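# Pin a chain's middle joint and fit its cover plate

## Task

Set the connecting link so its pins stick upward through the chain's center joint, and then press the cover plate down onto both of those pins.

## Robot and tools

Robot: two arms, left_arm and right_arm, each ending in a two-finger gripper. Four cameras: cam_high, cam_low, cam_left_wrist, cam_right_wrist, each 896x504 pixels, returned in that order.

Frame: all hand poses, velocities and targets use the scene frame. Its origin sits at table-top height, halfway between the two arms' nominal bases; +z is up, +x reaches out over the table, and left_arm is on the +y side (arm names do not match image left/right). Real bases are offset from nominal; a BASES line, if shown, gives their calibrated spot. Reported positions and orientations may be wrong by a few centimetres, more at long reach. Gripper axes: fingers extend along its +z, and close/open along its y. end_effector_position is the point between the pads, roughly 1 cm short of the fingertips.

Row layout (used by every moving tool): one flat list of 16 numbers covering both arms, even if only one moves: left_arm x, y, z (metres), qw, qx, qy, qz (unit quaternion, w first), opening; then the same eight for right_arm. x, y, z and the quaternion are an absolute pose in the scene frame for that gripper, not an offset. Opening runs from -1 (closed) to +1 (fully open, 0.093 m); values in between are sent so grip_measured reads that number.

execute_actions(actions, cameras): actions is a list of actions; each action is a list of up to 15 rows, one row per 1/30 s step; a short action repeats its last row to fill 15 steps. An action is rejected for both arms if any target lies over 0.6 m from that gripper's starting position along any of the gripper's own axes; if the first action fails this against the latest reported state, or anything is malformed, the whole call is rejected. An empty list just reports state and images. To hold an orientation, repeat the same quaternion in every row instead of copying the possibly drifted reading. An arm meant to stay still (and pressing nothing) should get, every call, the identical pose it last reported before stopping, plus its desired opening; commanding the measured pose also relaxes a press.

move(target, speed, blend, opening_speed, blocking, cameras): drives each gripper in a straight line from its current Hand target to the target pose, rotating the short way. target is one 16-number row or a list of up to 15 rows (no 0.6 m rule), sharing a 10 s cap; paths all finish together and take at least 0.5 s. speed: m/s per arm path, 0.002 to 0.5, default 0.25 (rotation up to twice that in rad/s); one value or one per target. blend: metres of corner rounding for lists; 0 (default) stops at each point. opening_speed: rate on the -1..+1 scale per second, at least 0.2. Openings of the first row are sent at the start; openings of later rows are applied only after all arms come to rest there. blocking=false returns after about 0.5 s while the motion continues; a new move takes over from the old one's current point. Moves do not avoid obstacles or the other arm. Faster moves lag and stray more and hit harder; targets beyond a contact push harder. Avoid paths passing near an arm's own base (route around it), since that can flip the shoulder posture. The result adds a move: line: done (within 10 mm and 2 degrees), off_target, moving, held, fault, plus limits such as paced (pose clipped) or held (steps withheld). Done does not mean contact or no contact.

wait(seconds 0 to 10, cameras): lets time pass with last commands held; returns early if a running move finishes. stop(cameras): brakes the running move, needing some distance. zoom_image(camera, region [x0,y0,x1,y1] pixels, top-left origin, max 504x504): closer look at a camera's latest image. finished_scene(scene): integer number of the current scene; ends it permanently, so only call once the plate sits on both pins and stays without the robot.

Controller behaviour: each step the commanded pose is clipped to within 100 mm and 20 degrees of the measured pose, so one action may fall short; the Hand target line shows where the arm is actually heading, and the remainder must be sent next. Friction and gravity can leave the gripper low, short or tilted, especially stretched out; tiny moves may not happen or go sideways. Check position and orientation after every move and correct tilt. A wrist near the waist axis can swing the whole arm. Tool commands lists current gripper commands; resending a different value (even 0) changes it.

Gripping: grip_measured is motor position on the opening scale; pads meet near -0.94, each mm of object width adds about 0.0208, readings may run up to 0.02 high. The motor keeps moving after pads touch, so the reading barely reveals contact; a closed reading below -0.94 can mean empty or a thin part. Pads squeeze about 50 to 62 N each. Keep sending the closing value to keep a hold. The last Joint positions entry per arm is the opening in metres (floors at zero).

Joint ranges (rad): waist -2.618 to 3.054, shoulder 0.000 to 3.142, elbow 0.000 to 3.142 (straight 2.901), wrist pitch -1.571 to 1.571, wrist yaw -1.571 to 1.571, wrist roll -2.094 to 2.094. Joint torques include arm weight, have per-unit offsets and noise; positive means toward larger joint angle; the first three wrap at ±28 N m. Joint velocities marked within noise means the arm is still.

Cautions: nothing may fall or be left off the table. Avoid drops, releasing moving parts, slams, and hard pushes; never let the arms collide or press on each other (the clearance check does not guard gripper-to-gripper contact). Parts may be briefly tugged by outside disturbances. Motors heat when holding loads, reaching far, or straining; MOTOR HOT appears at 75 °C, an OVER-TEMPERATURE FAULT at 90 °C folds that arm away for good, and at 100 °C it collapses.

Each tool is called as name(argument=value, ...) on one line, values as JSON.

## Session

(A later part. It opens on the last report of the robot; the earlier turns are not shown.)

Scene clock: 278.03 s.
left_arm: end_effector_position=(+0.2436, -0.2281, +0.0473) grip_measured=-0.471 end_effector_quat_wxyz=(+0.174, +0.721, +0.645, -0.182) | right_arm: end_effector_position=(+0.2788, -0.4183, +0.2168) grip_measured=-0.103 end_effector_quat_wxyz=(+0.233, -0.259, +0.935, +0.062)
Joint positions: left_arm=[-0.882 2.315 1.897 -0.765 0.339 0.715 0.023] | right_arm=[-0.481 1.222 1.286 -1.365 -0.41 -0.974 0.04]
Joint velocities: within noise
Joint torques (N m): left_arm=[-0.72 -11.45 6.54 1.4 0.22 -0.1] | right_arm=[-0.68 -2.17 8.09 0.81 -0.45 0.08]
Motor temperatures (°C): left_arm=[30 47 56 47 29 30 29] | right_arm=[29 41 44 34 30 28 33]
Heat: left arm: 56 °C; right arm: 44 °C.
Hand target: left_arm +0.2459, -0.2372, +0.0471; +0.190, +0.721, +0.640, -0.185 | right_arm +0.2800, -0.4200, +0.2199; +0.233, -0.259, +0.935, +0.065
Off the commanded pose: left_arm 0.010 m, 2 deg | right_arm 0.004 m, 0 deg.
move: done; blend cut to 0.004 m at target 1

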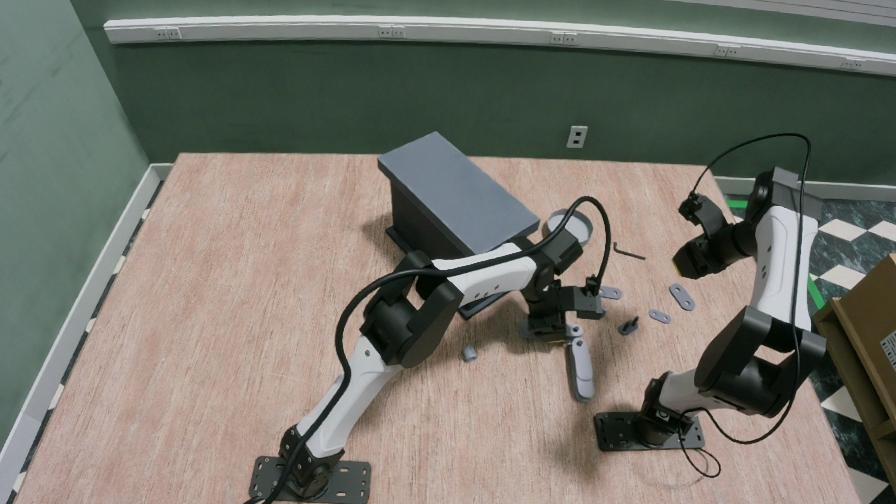

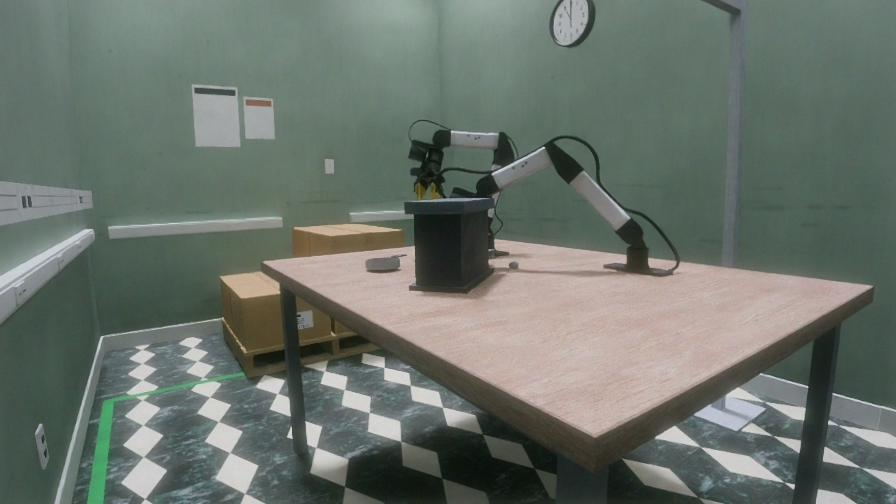

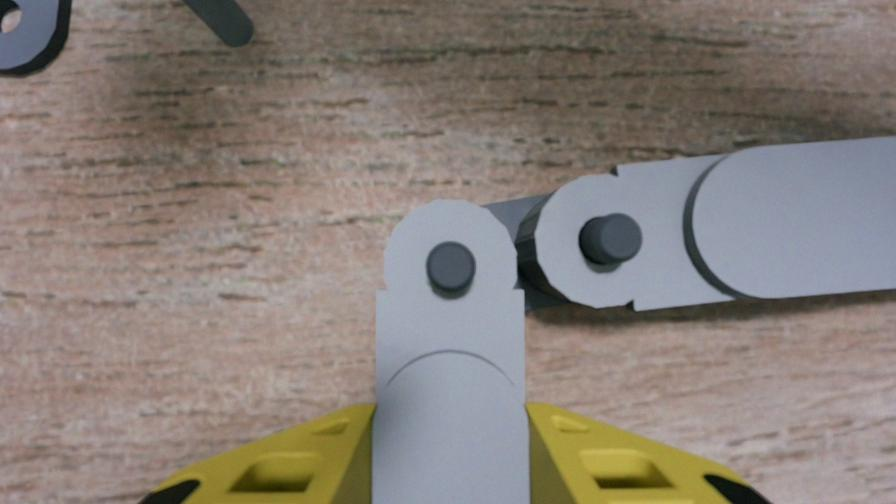

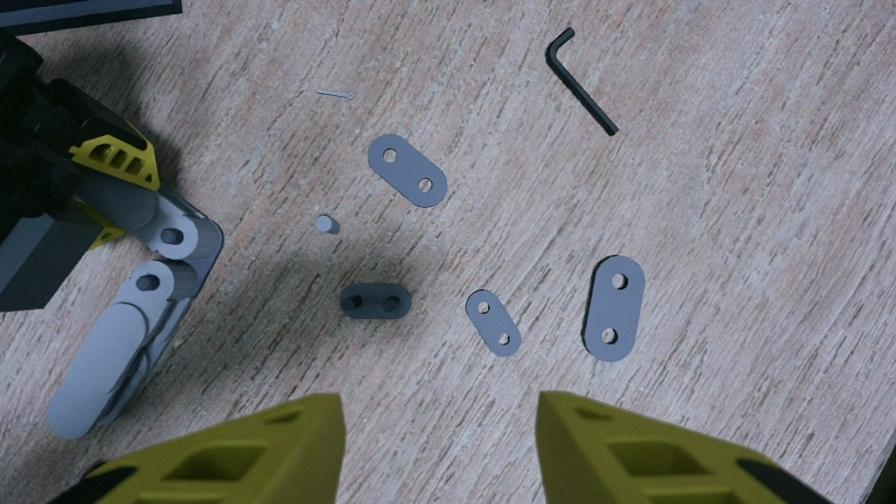

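move(target=[0.2462,-0.2375,0.04,0.19,0.7215,0.64,-0.185,-0.7,0.28,-0.42,0.22,0.2331,-0.2593,0.9352,0.0647,-0.1], speed=0.03)

zoom_image(camera="cam_right_wrist", region=[0, 120, 300, 460])

Scene clock: 279.43 s.
left_arm: end_effector_position=(+0.2438, -0.2287, +0.0460) grip_measured=-0.471 end_effector_quat_wxyz=(+0.176, +0.721, +0.645, -0.183) | right_arm: end_effector_position=(+0.2788, -0.4183, +0.2168) grip_measured=-0.103 end_effector_quat_wxyz=(+0.233, -0.259, +0.935, +0.062)
Joint positions: left_arm=[-0.882 2.315 1.89 -0.753 0.34 0.715 0.023] | right_arm=[-0.481 1.222 1.286 -1.365 -0.41 -0.974 0.04]
Joint velocities: within noise
Joint torques (N m): left_arm=[-0.72 -10.91 5.6 1.51 0.19 -0.1] | right_arm=[-0.68 -2.17 8.09 0.81 -0.44 0.08]
Motor temperatures (°C): left_arm=[30 48 56 47 29 30 29] | right_arm=[29 41 44 34 30 28 33]
Heat: left arm: 56 °C; right arm: 44 °C.
Hand target: left_arm +0.2459, -0.2371, +0.0401; +0.189, +0.721, +0.640, -0.185 | right_arm +0.2800, -0.4200, +0.2199; +0.233, -0.259, +0.935, +0.065
Off the commanded pose: left_arm 0.011 m, 2 deg | right_arm 0.004 m, 0 deg.
move: off_target (left_arm)

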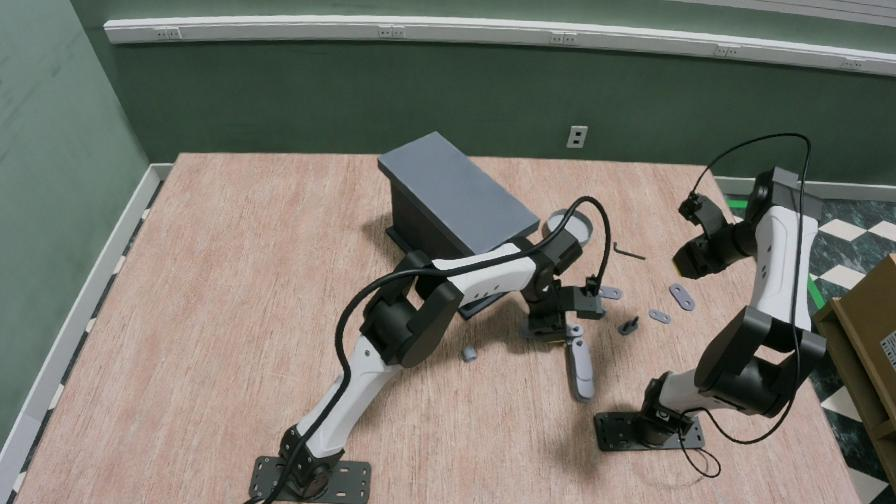

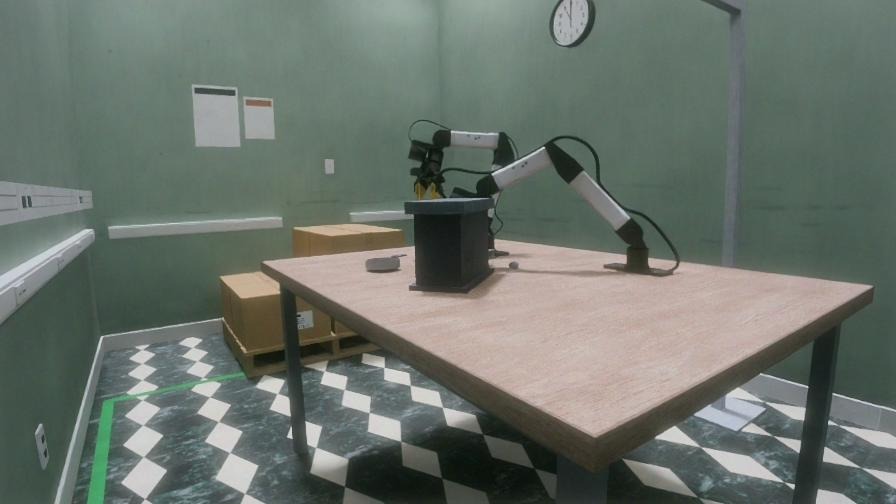

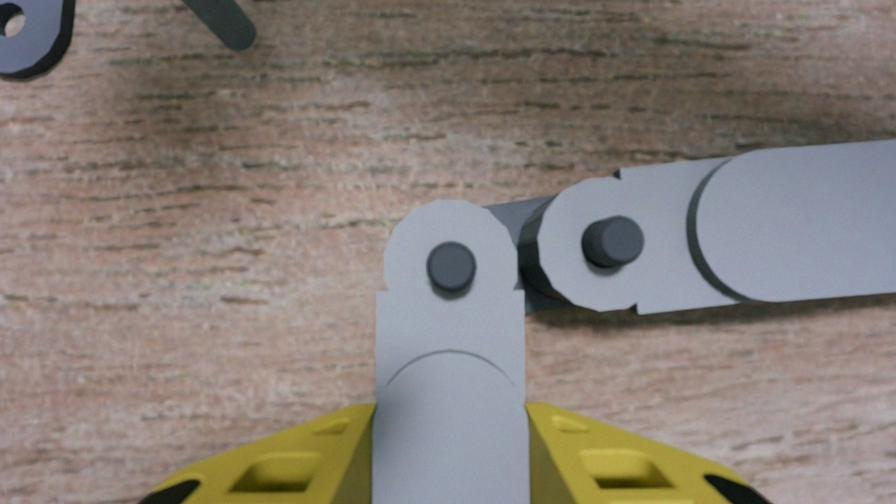

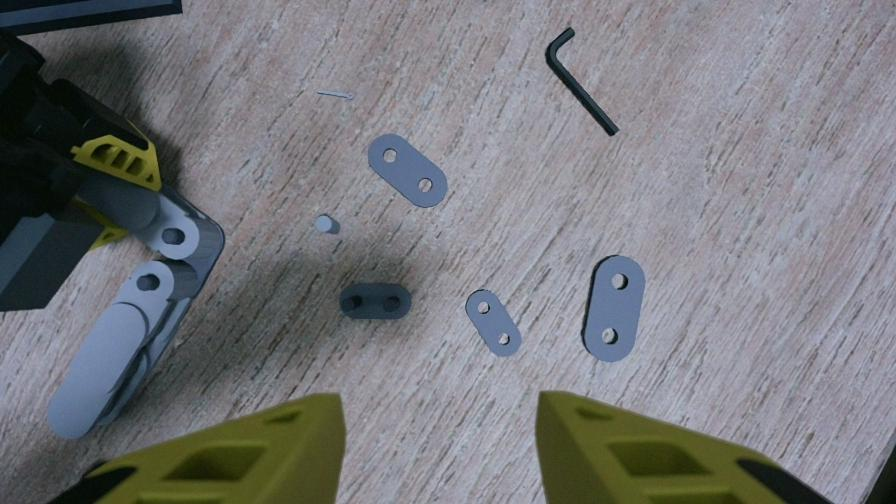

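Scaled by 1.482 from the camera's 896x504 image, which has a finer 1280x720 frame.

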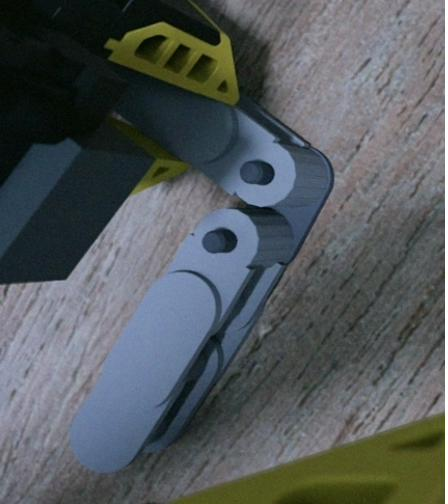

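move(target=[0.2462,-0.2375,0.04,0.19,0.7215,0.64,-0.185,-0.15,0.28,-0.42,0.22,0.2331,-0.2593,0.9352,0.0647,-0.1], speed=0.03, opening_speed=0.6, cameras=["cam_left_wrist","cam_right_wrist"])

Scene clock: 281.30 s.
left_arm: end_effector_position=(+0.2488, -0.2362, +0.0499) grip_measured=-0.151 end_effector_quat_wxyz=(+0.196, +0.721, +0.639, -0.184) | right_arm: end_effector_position=(+0.2788, -0.4183, +0.2168) grip_measured=-0.103 end_effector_quat_wxyz=(+0.233, -0.259, +0.935, +0.062)
Joint positions: left_arm=[-0.883 2.315 1.89 -0.711 0.341 0.715 0.038] | right_arm=[-0.481 1.222 1.286 -1.365 -0.41 -0.974 0.04]
Joint velocities: within noise
Joint torques (N m): left_arm=[-0.61 -10.92 5.74 1.21 0.2 -0.11] | right_arm=[-0.66 -2.17 8.12 0.81 -0.45 0.08]
Motor temperatures (°C): left_arm=[30 48 56 47 29 30 29] | right_arm=[29 41 44 34 30 28 33]
Heat: left arm: 56 °C; right arm: 44 °C.
Hand target: left_arm +0.2462, -0.2373, +0.0400; +0.190, +0.721, +0.640, -0.185 | right_arm +0.2800, -0.4200, +0.2199; +0.233, -0.259, +0.935, +0.065
Off the commanded pose: left_arm 0.010 m, 1 deg | right_arm 0.004 m, 0 deg.
move: done
Images, in order (width x height): cam_left_wrist 896x504, cam_right_wrist 896x504.

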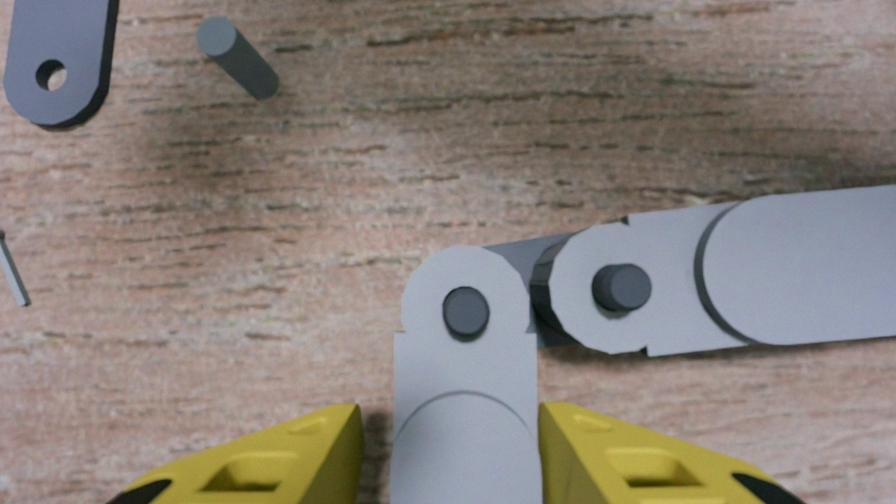

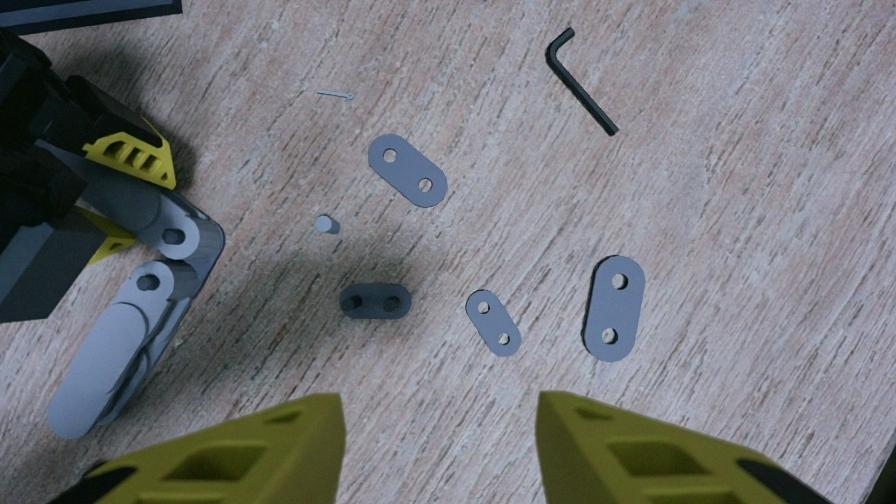

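zoom_image(camera="cam_left_wrist", region=[360, 180, 760, 480])

move(target=[0.2462,-0.2373,0.1,0.19,0.7215,0.64,-0.185,0.0,0.28,-0.42,0.22,0.2331,-0.2593,0.9352,0.0647,-0.1], speed=0.05, opening_speed=0.4, cameras=["cam_left_wrist","cam_right_wrist"])

zoom_image(camera="cam_right_wrist", region=[0, 120, 300, 460])

Scaled by 1.260 from the camera's 896x504 image, which has a finer 1280x720 frame.

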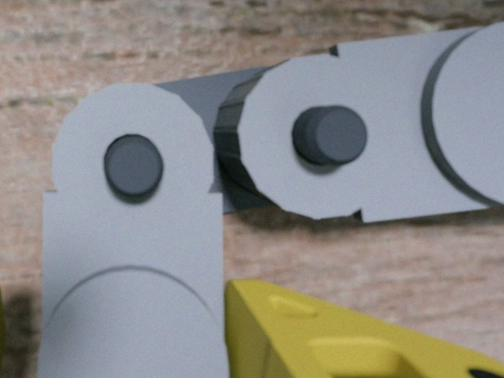

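Scene clock: 283.70 s.
left_arm: end_effector_position=(+0.2484, -0.2356, +0.0879) grip_measured=-0.001 end_effector_quat_wxyz=(+0.185, +0.721, +0.642, -0.184) | right_arm: end_effector_position=(+0.2788, -0.4183, +0.2168) grip_measured=-0.103 end_effector_quat_wxyz=(+0.233, -0.259, +0.935, +0.062)
Joint positions: left_arm=[-0.883 2.315 2.05 -0.895 0.341 0.715 0.045] | right_arm=[-0.481 1.222 1.286 -1.365 -0.41 -0.974 0.04]
Joint velocities: within noise
Joint torques (N m): left_arm=[-0.59 -13.61 8.16 0.89 0.19 -0.1] | right_arm=[-0.69 -2.15 8.09 0.81 -0.45 0.08]
Motor temperatures (°C): left_arm=[30 49 56 47 29 30 29] | right_arm=[29 41 44 34 30 28 33]
Heat: left arm: 56 °C; right arm: 44 °C.
Hand target: left_arm +0.2463, -0.2372, +0.0998; +0.190, +0.721, +0.640, -0.185 | right_arm +0.2800, -0.4200, +0.2199; +0.233, -0.259, +0.935, +0.065
Off the commanded pose: left_arm 0.012 m, 1 deg | right_arm 0.004 m, 0 deg.
move: off_target (left_arm)
Images, in order (width x height): cam_left_wrist 896x504, cam_right_wrist 896x504.

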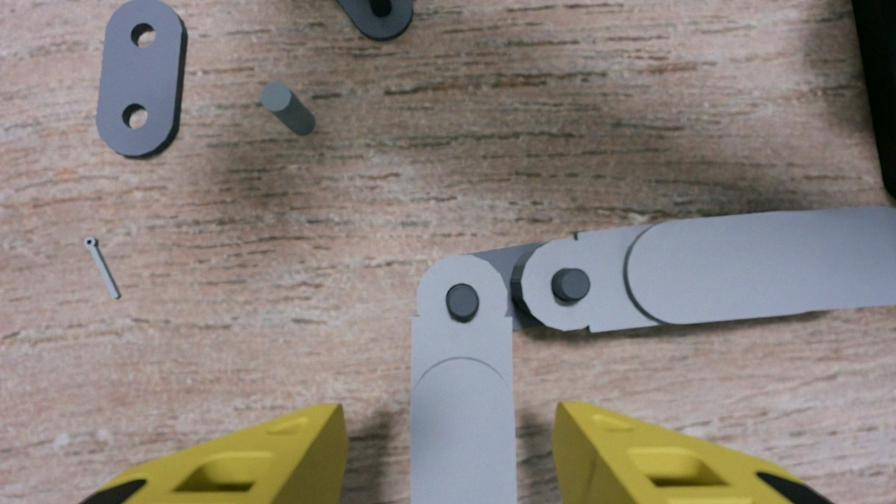

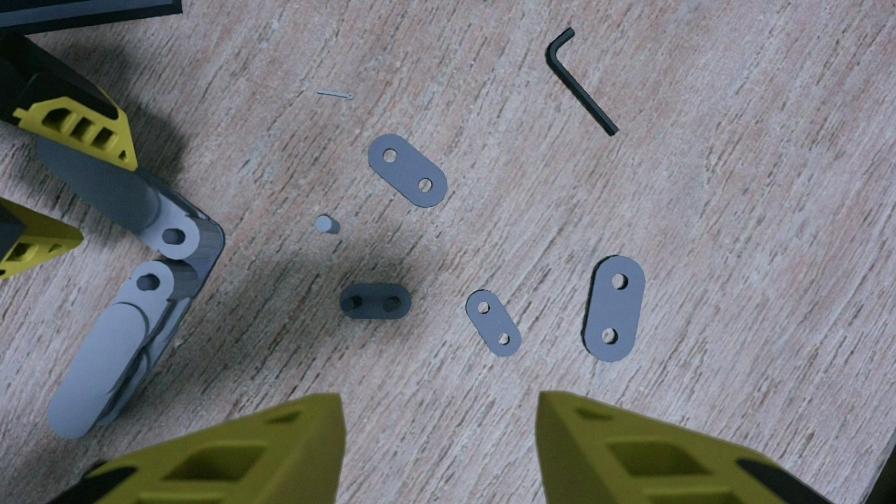

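Scaled by 1.482 from the camera's 896x504 image, which has a finer 1280x720 frame.

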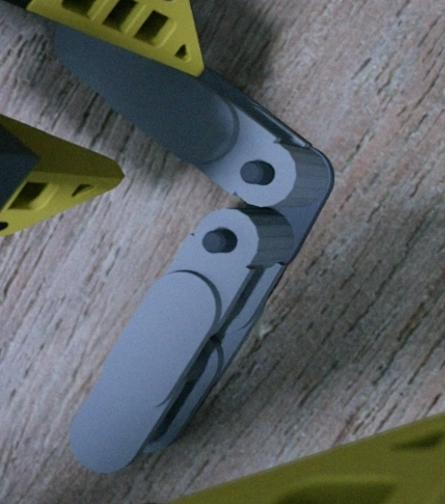

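zoom_image(camera="cam_left_wrist", region=[380, 200, 700, 400])

Scaled by 1.575 from the camera's 896x504 image, which has a finer 1280x720 frame.

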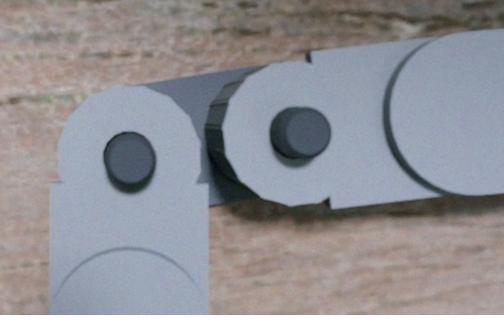

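move(target=[[0.2462,-0.2373,0.15,0.19,0.7215,0.64,-0.185,0.0,0.28,-0.42,0.22,0.2331,-0.2593,0.9352,0.0647,-0.1],[0.24,-0.12,0.17,0.19,0.7215,0.64,-0.185,0.0,0.28,-0.42,0.22,0.2331,-0.2593,0.9352,0.0647,-0.1]], speed=0.15, blend=0.03)

zoom_image(camera="cam_left_wrist", region=[380, 0, 700, 200])

Scene clock: 286.13 s.
left_arm: end_effector_position=(+0.2306, -0.1328, +0.1606) grip_measured=-0.001 end_effector_quat_wxyz=(+0.177, +0.726, +0.634, -0.199) | right_arm: end_effector_position=(+0.2788, -0.4183, +0.2168) grip_measured=-0.103 end_effector_quat_wxyz=(+0.233, -0.259, +0.935, +0.062)
Joint positions: left_arm=[-0.743 1.958 1.784 -1.058 0.427 0.87 0.045] | right_arm=[-0.481 1.222 1.286 -1.365 -0.41 -0.974 0.04]
Joint velocities: within noise
Joint torques (N m): left_arm=[2.03 -12.52 5.63 0.88 0.08 0.07] | right_arm=[-0.68 -2.18 8.08 0.81 -0.44 0.08]
Motor temperatures (°C): left_arm=[30 49 56 47 29 30 29] | right_arm=[29 41 44 34 30 28 33]
Heat: left arm: 56 °C; right arm: 44 °C.
Hand target: left_arm +0.2397, -0.1203, +0.1697; +0.190, +0.721, +0.640, -0.185 | right_arm +0.2800, -0.4200, +0.2199; +0.233, -0.259, +0.935, +0.065
Off the commanded pose: left_arm 0.018 m, 2 deg | right_arm 0.004 m, 0 deg.
move: off_target (left_arm); blend cut to 0.0251 m at target 1

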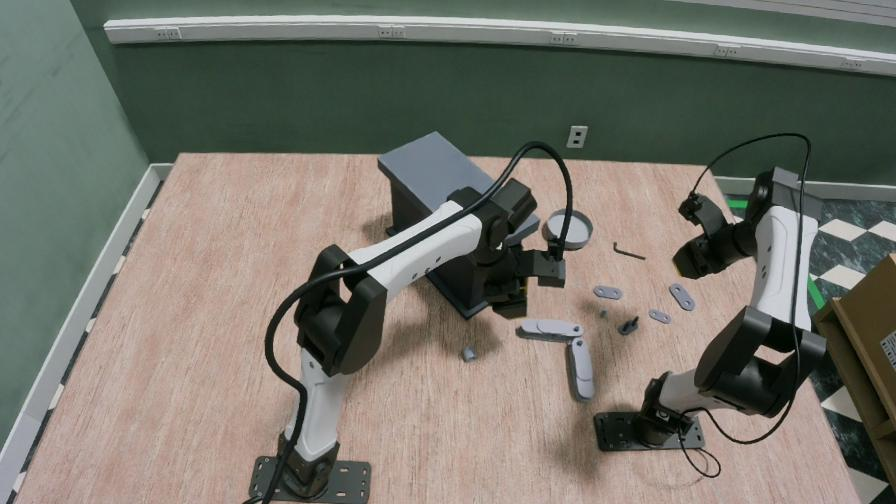

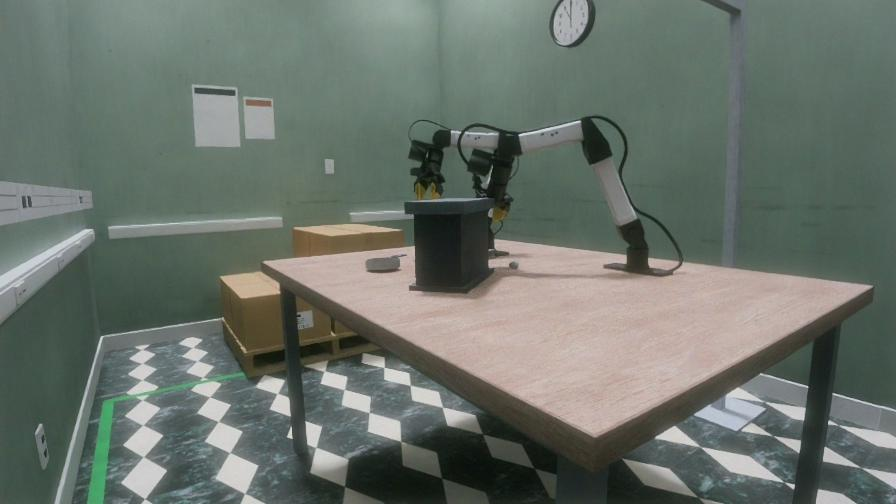

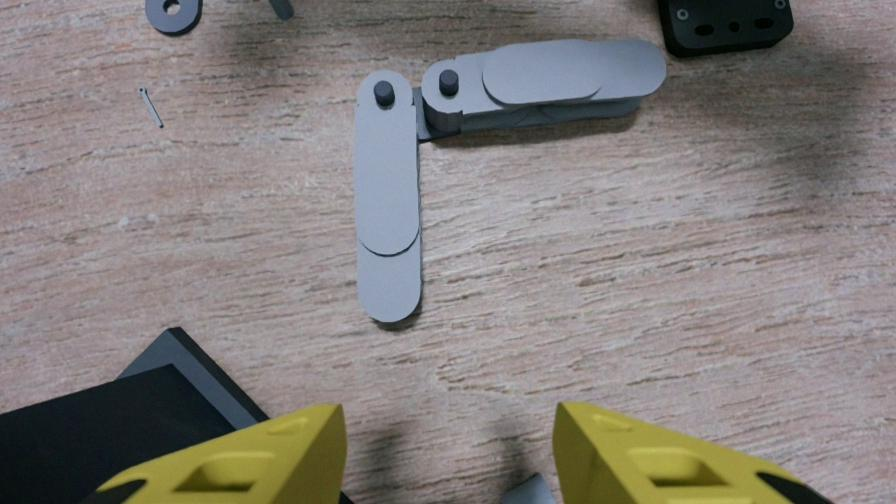

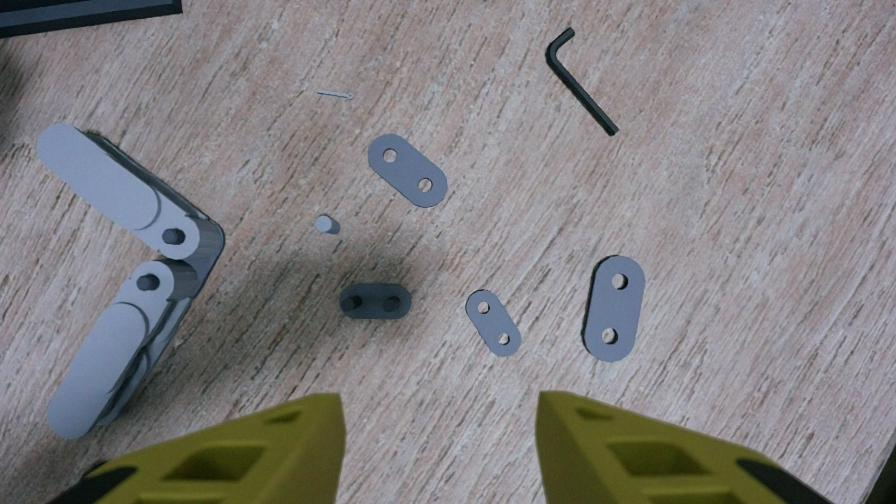

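Scaled by 1.575 from the camera's 896x504 image, which has a finer 1280x720 frame.

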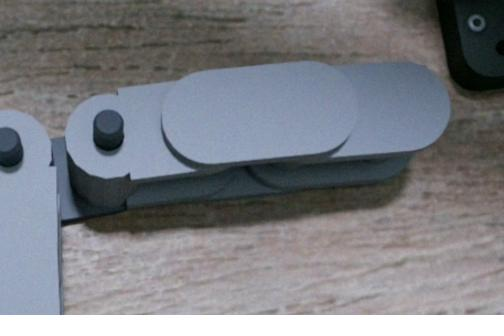

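move(target=[[0.2,-0.03,0.2,0.19,0.7215,0.64,-0.185,0.0,0.33,-0.38,0.16,0.0336,-0.2671,0.9630,0.0093,0.0],[0.15,0.06,0.25,0.19,0.7215,0.64,-0.185,0.0,0.358,-0.345,0.12,0.0265,-0.6490,0.7599,0.0227,0.1]], speed=0.2, blend=0.02)

Scene clock: 293.47 s.
left_arm: end_effector_position=(+0.1540, +0.0588, +0.2427) grip_measured=-0.001 end_effector_quat_wxyz=(+0.182, +0.719, +0.646, -0.184) | right_arm: end_effector_position=(+0.3505, -0.3491, +0.1212) grip_measured=+0.097 end_effector_quat_wxyz=(+0.021, -0.642, +0.766, +0.022)
Joint positions: left_arm=[-0.369 1.384 1.502 -1.506 0.492 1.245 0.045] | right_arm=[0.039 1.701 1.414 -1.276 -0.06 -1.365 0.05]
Joint velocities: within noise
Joint torques (N m): left_arm=[0.25 -5.18 6.76 0.44 0.42 0.13] | right_arm=[0.59 -6.22 7.88 0.48 -0.27 0.07]
Motor temperatures (°C): left_arm=[30 50 55 46 29 30 29] | right_arm=[29 41 44 34 30 28 32]
Heat: left arm: 55 °C; right arm: 44 °C.
Hand target: left_arm +0.1500, +0.0600, +0.2498; +0.190, +0.721, +0.640, -0.185 | right_arm +0.3578, -0.3450, +0.1200; +0.027, -0.649, +0.760, +0.023
Off the commanded pose: left_arm 0.008 m, 1 deg | right_arm 0.009 m, 1 deg.
move: done

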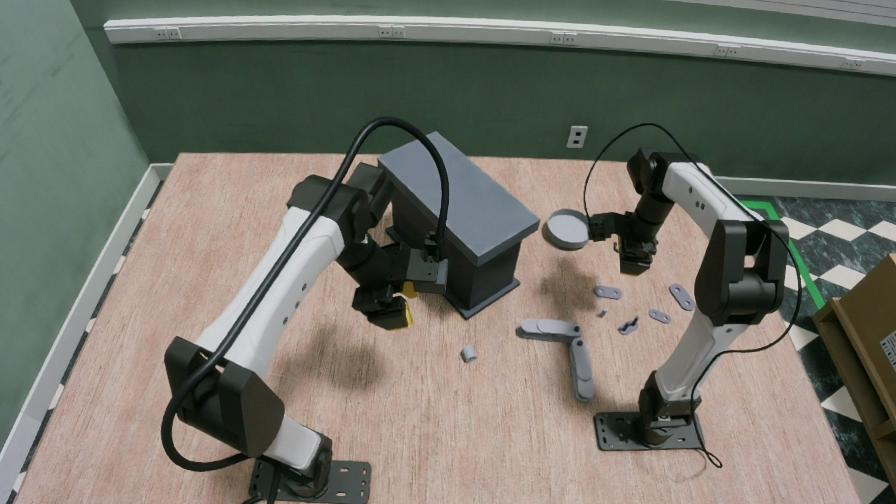

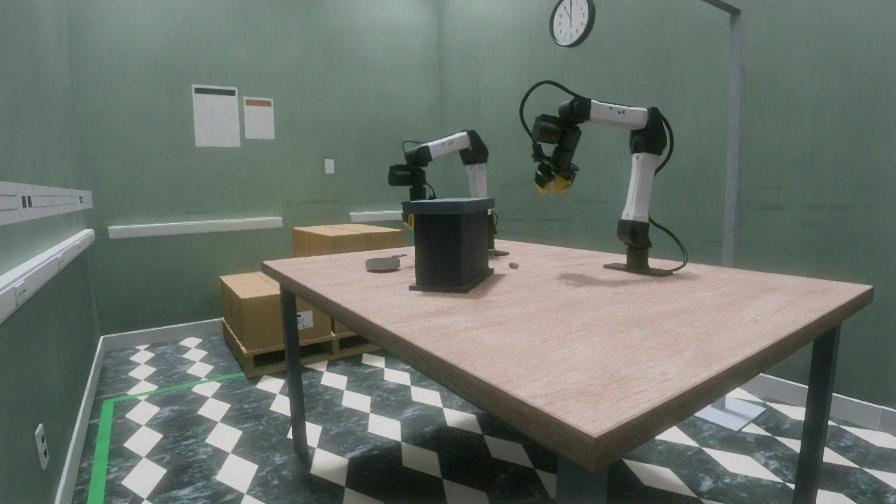

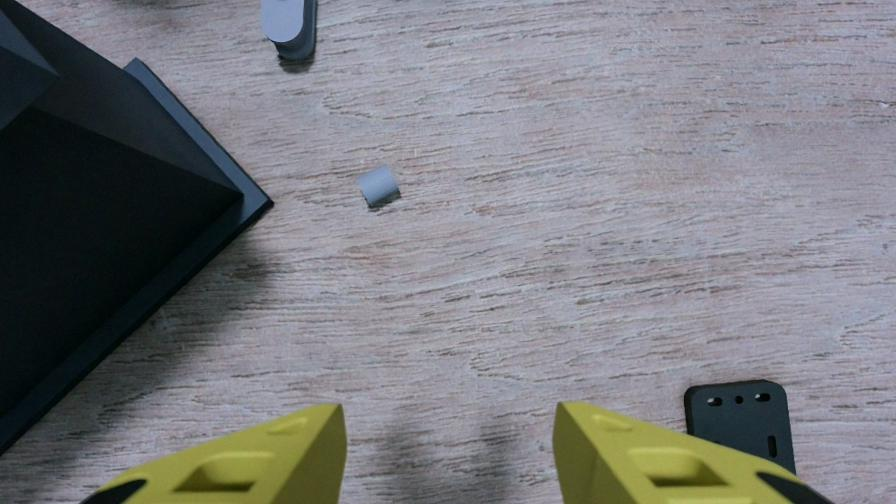

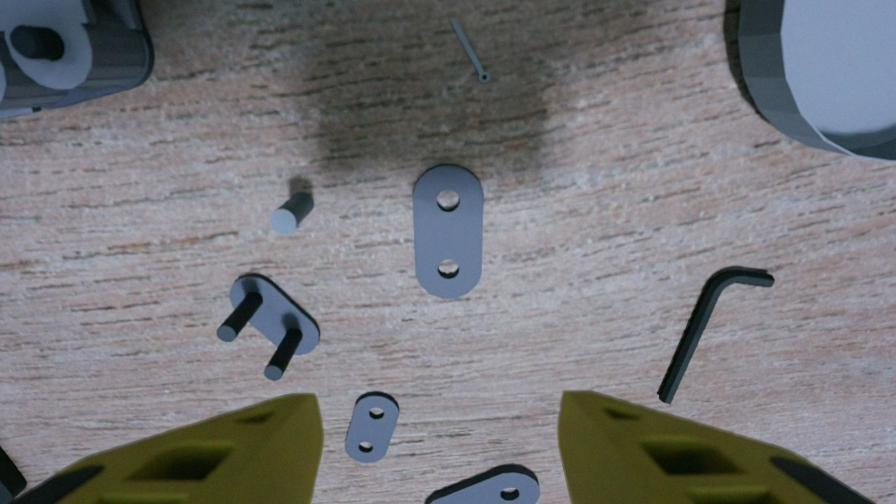

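move(target=[0.15,0.06,0.25,0.19,0.7215,0.64,-0.185,0.0,0.362,-0.334,0.045,0.0265,-0.6490,0.7599,0.0227,0.0], speed=0.12, cameras=["cam_right_wrist","cam_high"])

Scene clock: 295.60 s.
left_arm: end_effector_position=(+0.1539, +0.0588, +0.2427) grip_measured=-0.001 end_effector_quat_wxyz=(+0.182, +0.719, +0.646, -0.184) | right_arm: end_effector_position=(+0.3638, -0.3379, +0.0531) grip_measured=+0.003 end_effector_quat_wxyz=(+0.032, -0.650, +0.760, +0.014)
Joint positions: left_arm=[-0.369 1.384 1.502 -1.506 0.492 1.245 0.045] | right_arm=[0.072 1.775 1.225 -0.986 -0.061 -1.35 0.045]
Joint velocities: within noise
Joint torques (N m): left_arm=[0.27 -5.15 6.76 0.41 0.41 0.12] | right_arm=[0.59 -7.01 5.24 0.5 -0.25 0.25]
Motor temperatures (°C): left_arm=[30 49 55 46 29 30 29] | right_arm=[29 41 44 34 30 28 32]
Heat: left arm: 55 °C; right arm: 44 °C.
Hand target: left_arm +0.1500, +0.0600, +0.2498; +0.190, +0.721, +0.640, -0.185 | right_arm +0.3618, -0.3341, +0.0452; +0.026, -0.649, +0.760, +0.023
Off the commanded pose: left_arm 0.008 m, 1 deg | right_arm 0.009 m, 1 deg.
move: done
Images, in order (width x height): cam_high 896x504, cam_right_wrist 896x504.

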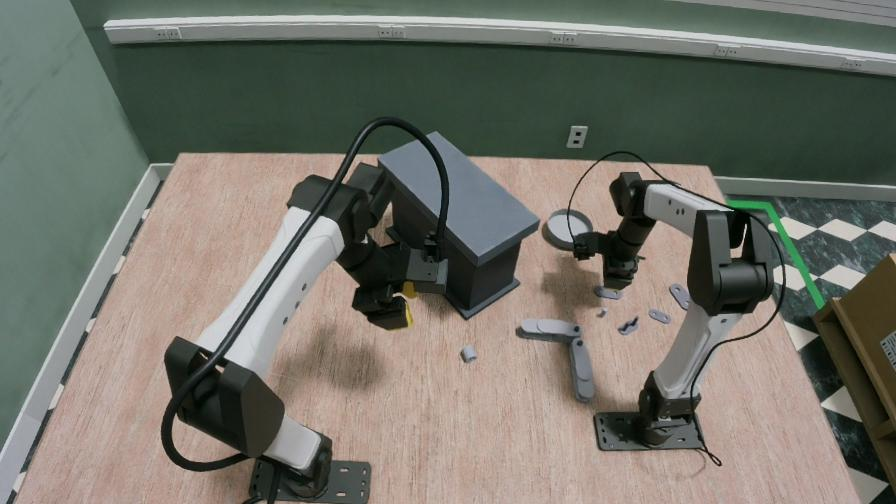

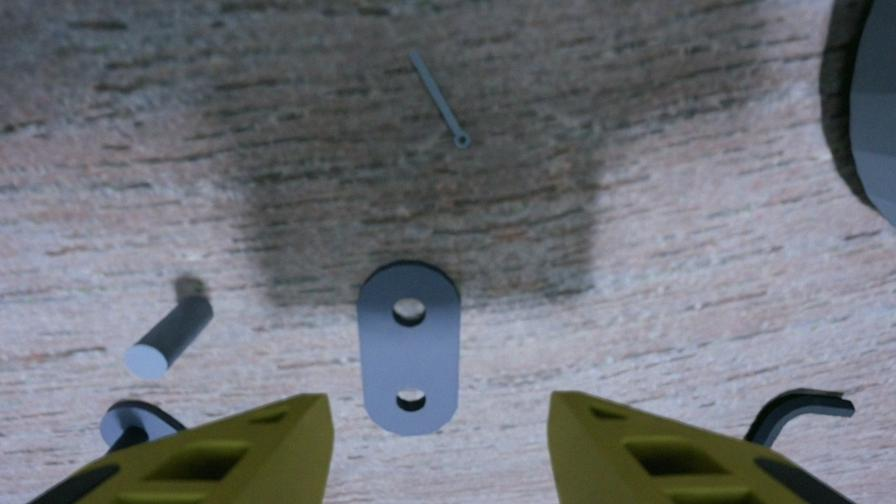

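move(target=[0.15,0.06,0.25,0.19,0.7215,0.64,-0.185,0.0,0.353,-0.334,0.03,0.0265,-0.6490,0.7599,0.0227,0.0], speed=0.08, cameras=["cam_right_wrist"])

Scene clock: 297.50 s.
left_arm: end_effector_position=(+0.1539, +0.0588, +0.2427) grip_measured=-0.001 end_effector_quat_wxyz=(+0.182, +0.719, +0.646, -0.184) | right_arm: end_effector_position=(+0.3552, -0.3384, +0.0352) grip_measured=+0.003 end_effector_quat_wxyz=(+0.028, -0.649, +0.760, +0.017)
Joint positions: left_arm=[-0.369 1.384 1.502 -1.506 0.492 1.245 0.045] | right_arm=[0.072 1.775 1.149 -0.92 -0.061 -1.347 0.045]
Joint velocities: within noise
Joint torques (N m): left_arm=[0.27 -5.18 6.76 0.42 0.42 0.12] | right_arm=[0.76 -7.9 4.92 0.5 -0.26 0.25]
Motor temperatures (°C): left_arm=[30 48 55 46 29 30 29] | right_arm=[29 41 43 33 30 28 32]
Heat: left arm: 55 °C; right arm: 43 °C.
Hand target: left_arm +0.1500, +0.0600, +0.2498; +0.190, +0.721, +0.640, -0.185 | right_arm +0.3529, -0.3341, +0.0300; +0.026, -0.649, +0.760, +0.023
Off the commanded pose: left_arm 0.008 m, 1 deg | right_arm 0.007 m, 1 deg.
move: done
Images, in order (width x height): cam_right_wrist 896x504.

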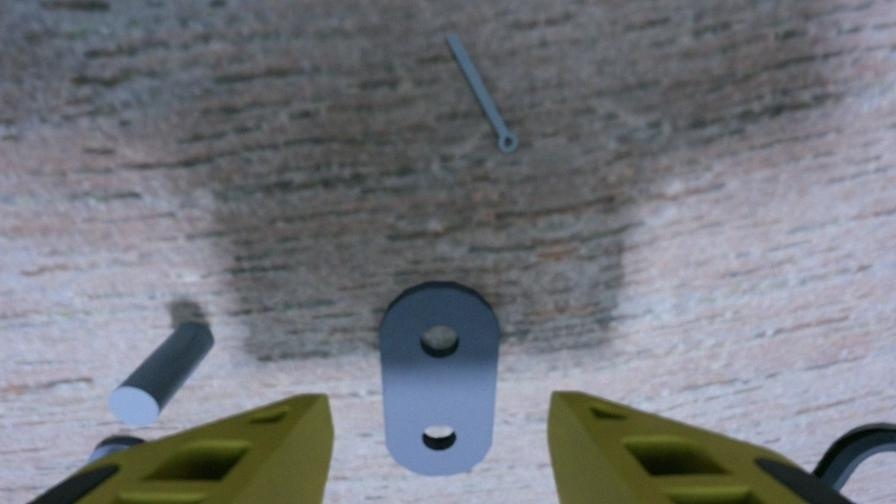

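move(target=[0.15,0.06,0.25,0.19,0.7215,0.64,-0.185,0.0,0.353,-0.334,0.013,0.0265,-0.6490,0.7599,0.0227,0.0], speed=0.04, cameras=["cam_right_wrist"])

Scene clock: 299.00 s.
left_arm: end_effector_position=(+0.1539, +0.0588, +0.2427) grip_measured=-0.001 end_effector_quat_wxyz=(+0.182, +0.719, +0.646, -0.184) | right_arm: end_effector_position=(+0.3564, -0.3383, +0.0218) grip_measured=+0.003 end_effector_quat_wxyz=(+0.033, -0.649, +0.760, +0.013)
Joint positions: left_arm=[-0.369 1.384 1.502 -1.506 0.492 1.246 0.045] | right_arm=[0.072 1.79 1.109 -0.853 -0.061 -1.347 0.045]
Joint velocities: within noise
Joint torques (N m): left_arm=[0.28 -5.14 6.78 0.42 0.41 0.12] | right_arm=[0.77 -6.67 4.88 0.55 -0.25 0.26]
Motor temperatures (°C): left_arm=[30 48 55 45 29 30 28] | right_arm=[29 41 43 33 30 28 32]
Heat: left arm: 55 °C; right arm: 43 °C.
Hand target: left_arm +0.1500, +0.0600, +0.2498; +0.190, +0.721, +0.640, -0.185 | right_arm +0.3527, -0.3342, +0.0132; +0.026, -0.649, +0.760, +0.023
Off the commanded pose: left_arm 0.008 m, 1 deg | right_arm 0.010 m, 1 deg.
move: done
Images, in order (width x height): cam_right_wrist 896x504.

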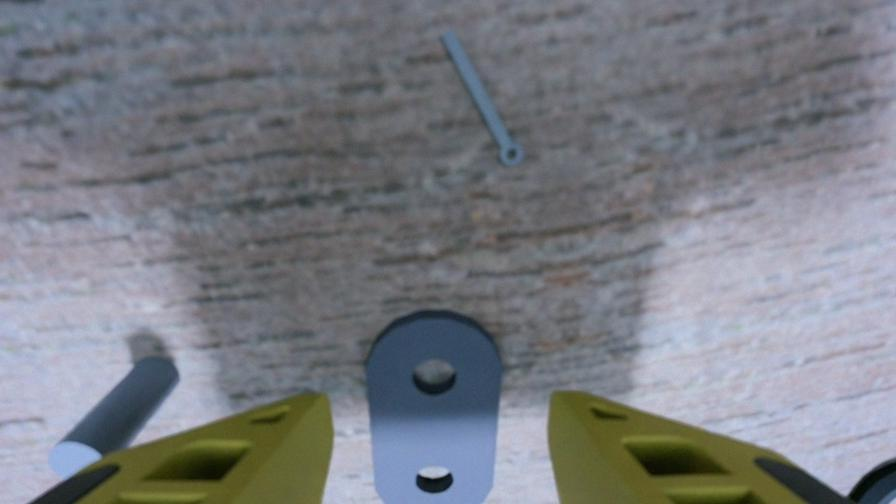

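move(target=[0.15,0.06,0.25,0.19,0.7215,0.64,-0.185,0.0,0.351,-0.334,0.004,0.0265,-0.6490,0.7599,0.0227,-0.1], speed=0.03, cameras=["cam_right_wrist"])

Scene clock: 300.50 s.
left_arm: end_effector_position=(+0.1539, +0.0588, +0.2427) grip_measured=-0.001 end_effector_quat_wxyz=(+0.182, +0.719, +0.646, -0.184) | right_arm: end_effector_position=(+0.3549, -0.3384, +0.0131) grip_measured=-0.097 end_effector_quat_wxyz=(+0.034, -0.649, +0.760, +0.013)
Joint positions: left_arm=[-0.369 1.384 1.502 -1.506 0.492 1.246 0.045] | right_arm=[0.072 1.798 1.082 -0.815 -0.061 -1.347 0.041]
Joint velocities: within noise
Joint torques (N m): left_arm=[0.27 -5.18 6.78 0.42 0.42 0.12] | right_arm=[0.79 -6.63 4.74 0.58 -0.26 0.25]
Motor temperatures (°C): left_arm=[30 48 55 45 29 30 28] | right_arm=[29 41 43 33 30 28 32]
Heat: left arm: 55 °C; right arm: 43 °C.
Hand target: left_arm +0.1500, +0.0600, +0.2498; +0.190, +0.721, +0.640, -0.185 | right_arm +0.3507, -0.3342, +0.0043; +0.026, -0.649, +0.760, +0.023
Off the commanded pose: left_arm 0.008 m, 1 deg | right_arm 0.011 m, 1 deg.
move: off_target (right_arm)
Images, in order (width x height): cam_right_wrist 896x504.

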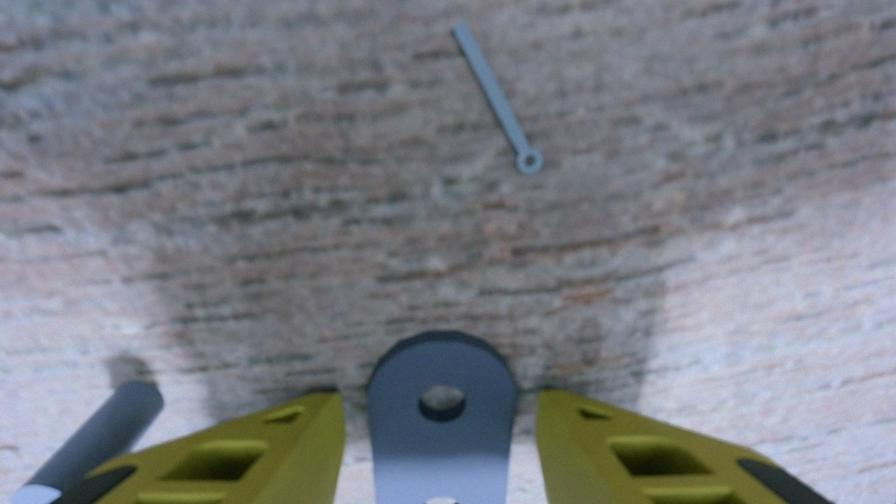

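move(target=[0.15,0.06,0.25,0.19,0.7215,0.64,-0.185,0.0,0.351,-0.336,-0.003,0.0265,-0.6490,0.7599,0.0227,-0.2], speed=0.03, cameras=["cam_right_wrist"])

Scene clock: 301.77 s.
left_arm: end_effector_position=(+0.1538, +0.0588, +0.2427) grip_measured=-0.001 end_effector_quat_wxyz=(+0.181, +0.719, +0.646, -0.184) | right_arm: end_effector_position=(+0.3548, -0.3384, +0.0107) grip_measured=-0.198 end_effector_quat_wxyz=(+0.034, -0.649, +0.760, +0.012)
Joint positions: left_arm=[-0.369 1.384 1.502 -1.507 0.492 1.246 0.045] | right_arm=[0.072 1.801 1.075 -0.804 -0.061 -1.347 0.036]
Joint velocities: within noise
Joint torques (N m): left_arm=[0.25 -5.15 6.79 0.42 0.42 0.12] | right_arm=[0.29 -5.7 4.05 0.71 -0.26 0.2]
Motor temperatures (°C): left_arm=[30 47 54 45 29 30 28] | right_arm=[29 41 43 33 30 28 32]
Heat: left arm: 54 °C; right arm: 43 °C.
Hand target: left_arm +0.1500, +0.0600, +0.2498; +0.190, +0.721, +0.640, -0.185 | right_arm +0.3504, -0.3362, -0.0025; +0.026, -0.649, +0.760, +0.023
Off the commanded pose: left_arm 0.008 m, 1 deg | right_arm 0.014 m, 1 deg.
move: off_target (right_arm)
Images, in order (width x height): cam_right_wrist 896x504.

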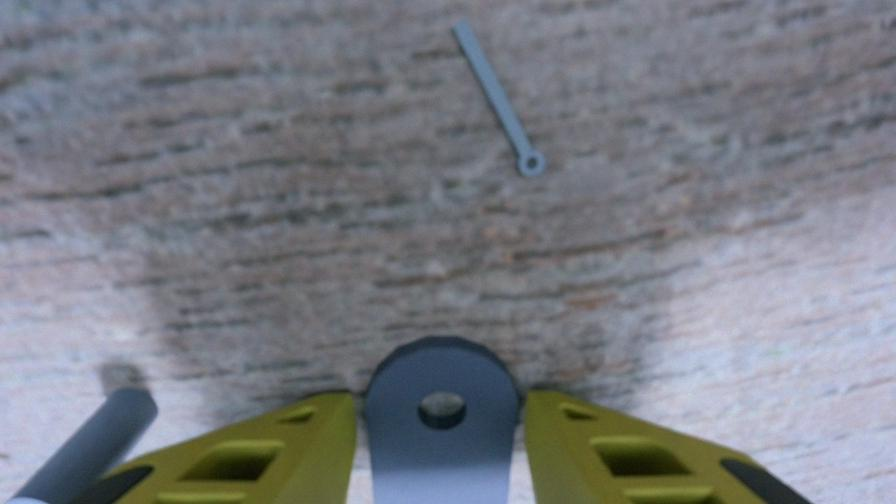

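move(target=[[0.15,0.06,0.25,0.19,0.7215,0.64,-0.185,0.0,0.351,-0.336,0.010,0.0265,-0.6490,0.7599,0.0227,-0.1],[0.15,0.06,0.25,0.19,0.7215,0.64,-0.185,0.0,0.351,-0.348,0.010,0.0265,-0.6490,0.7599,0.0227,-0.1],[0.15,0.06,0.25,0.19,0.7215,0.64,-0.185,0.0,0.351,-0.348,0.001,0.0265,-0.6490,0.7599,0.0227,-0.1]], speed=0.04, blend=0.003, cameras=["cam_right_wrist"])

Scene clock: 304.03 s.
left_arm: end_effector_position=(+0.1538, +0.0588, +0.2427) grip_measured=-0.001 end_effector_quat_wxyz=(+0.181, +0.719, +0.646, -0.184) | right_arm: end_effector_position=(+0.3563, -0.3423, +0.0112) grip_measured=-0.103 end_effector_quat_wxyz=(+0.042, -0.649, +0.759, +0.017)
Joint positions: left_arm=[-0.369 1.384 1.502 -1.507 0.492 1.246 0.045] | right_arm=[0.05 1.801 1.076 -0.801 -0.079 -1.372 0.04]
Joint velocities: within noise
Joint torques (N m): left_arm=[0.25 -5.16 6.76 0.42 0.42 0.12] | right_arm=[-0.92 -6.5 4.57 0.53 -0.11 0.07]
Motor temperatures (°C): left_arm=[30 47 54 45 29 30 28] | right_arm=[29 41 43 33 30 28 32]
Heat: left arm: 54 °C; right arm: 43 °C.
Hand target: left_arm +0.1500, +0.0600, +0.2498; +0.190, +0.721, +0.640, -0.185 | right_arm +0.3507, -0.3478, +0.0014; +0.027, -0.649, +0.760, +0.023
Off the commanded pose: left_arm 0.008 m, 1 deg | right_arm 0.013 m, 2 deg.
move: off_target (right_arm); blend cut to 0 m at target 1
Images, in order (width x height): cam_right_wrist 896x504.

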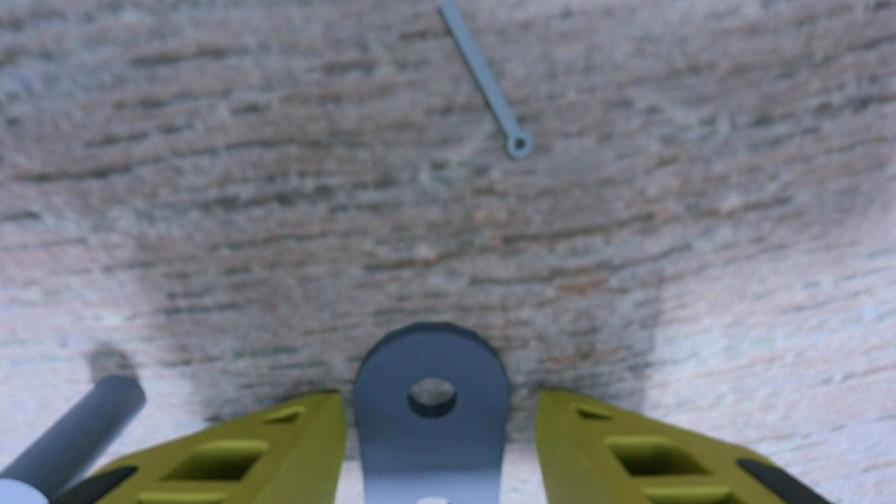

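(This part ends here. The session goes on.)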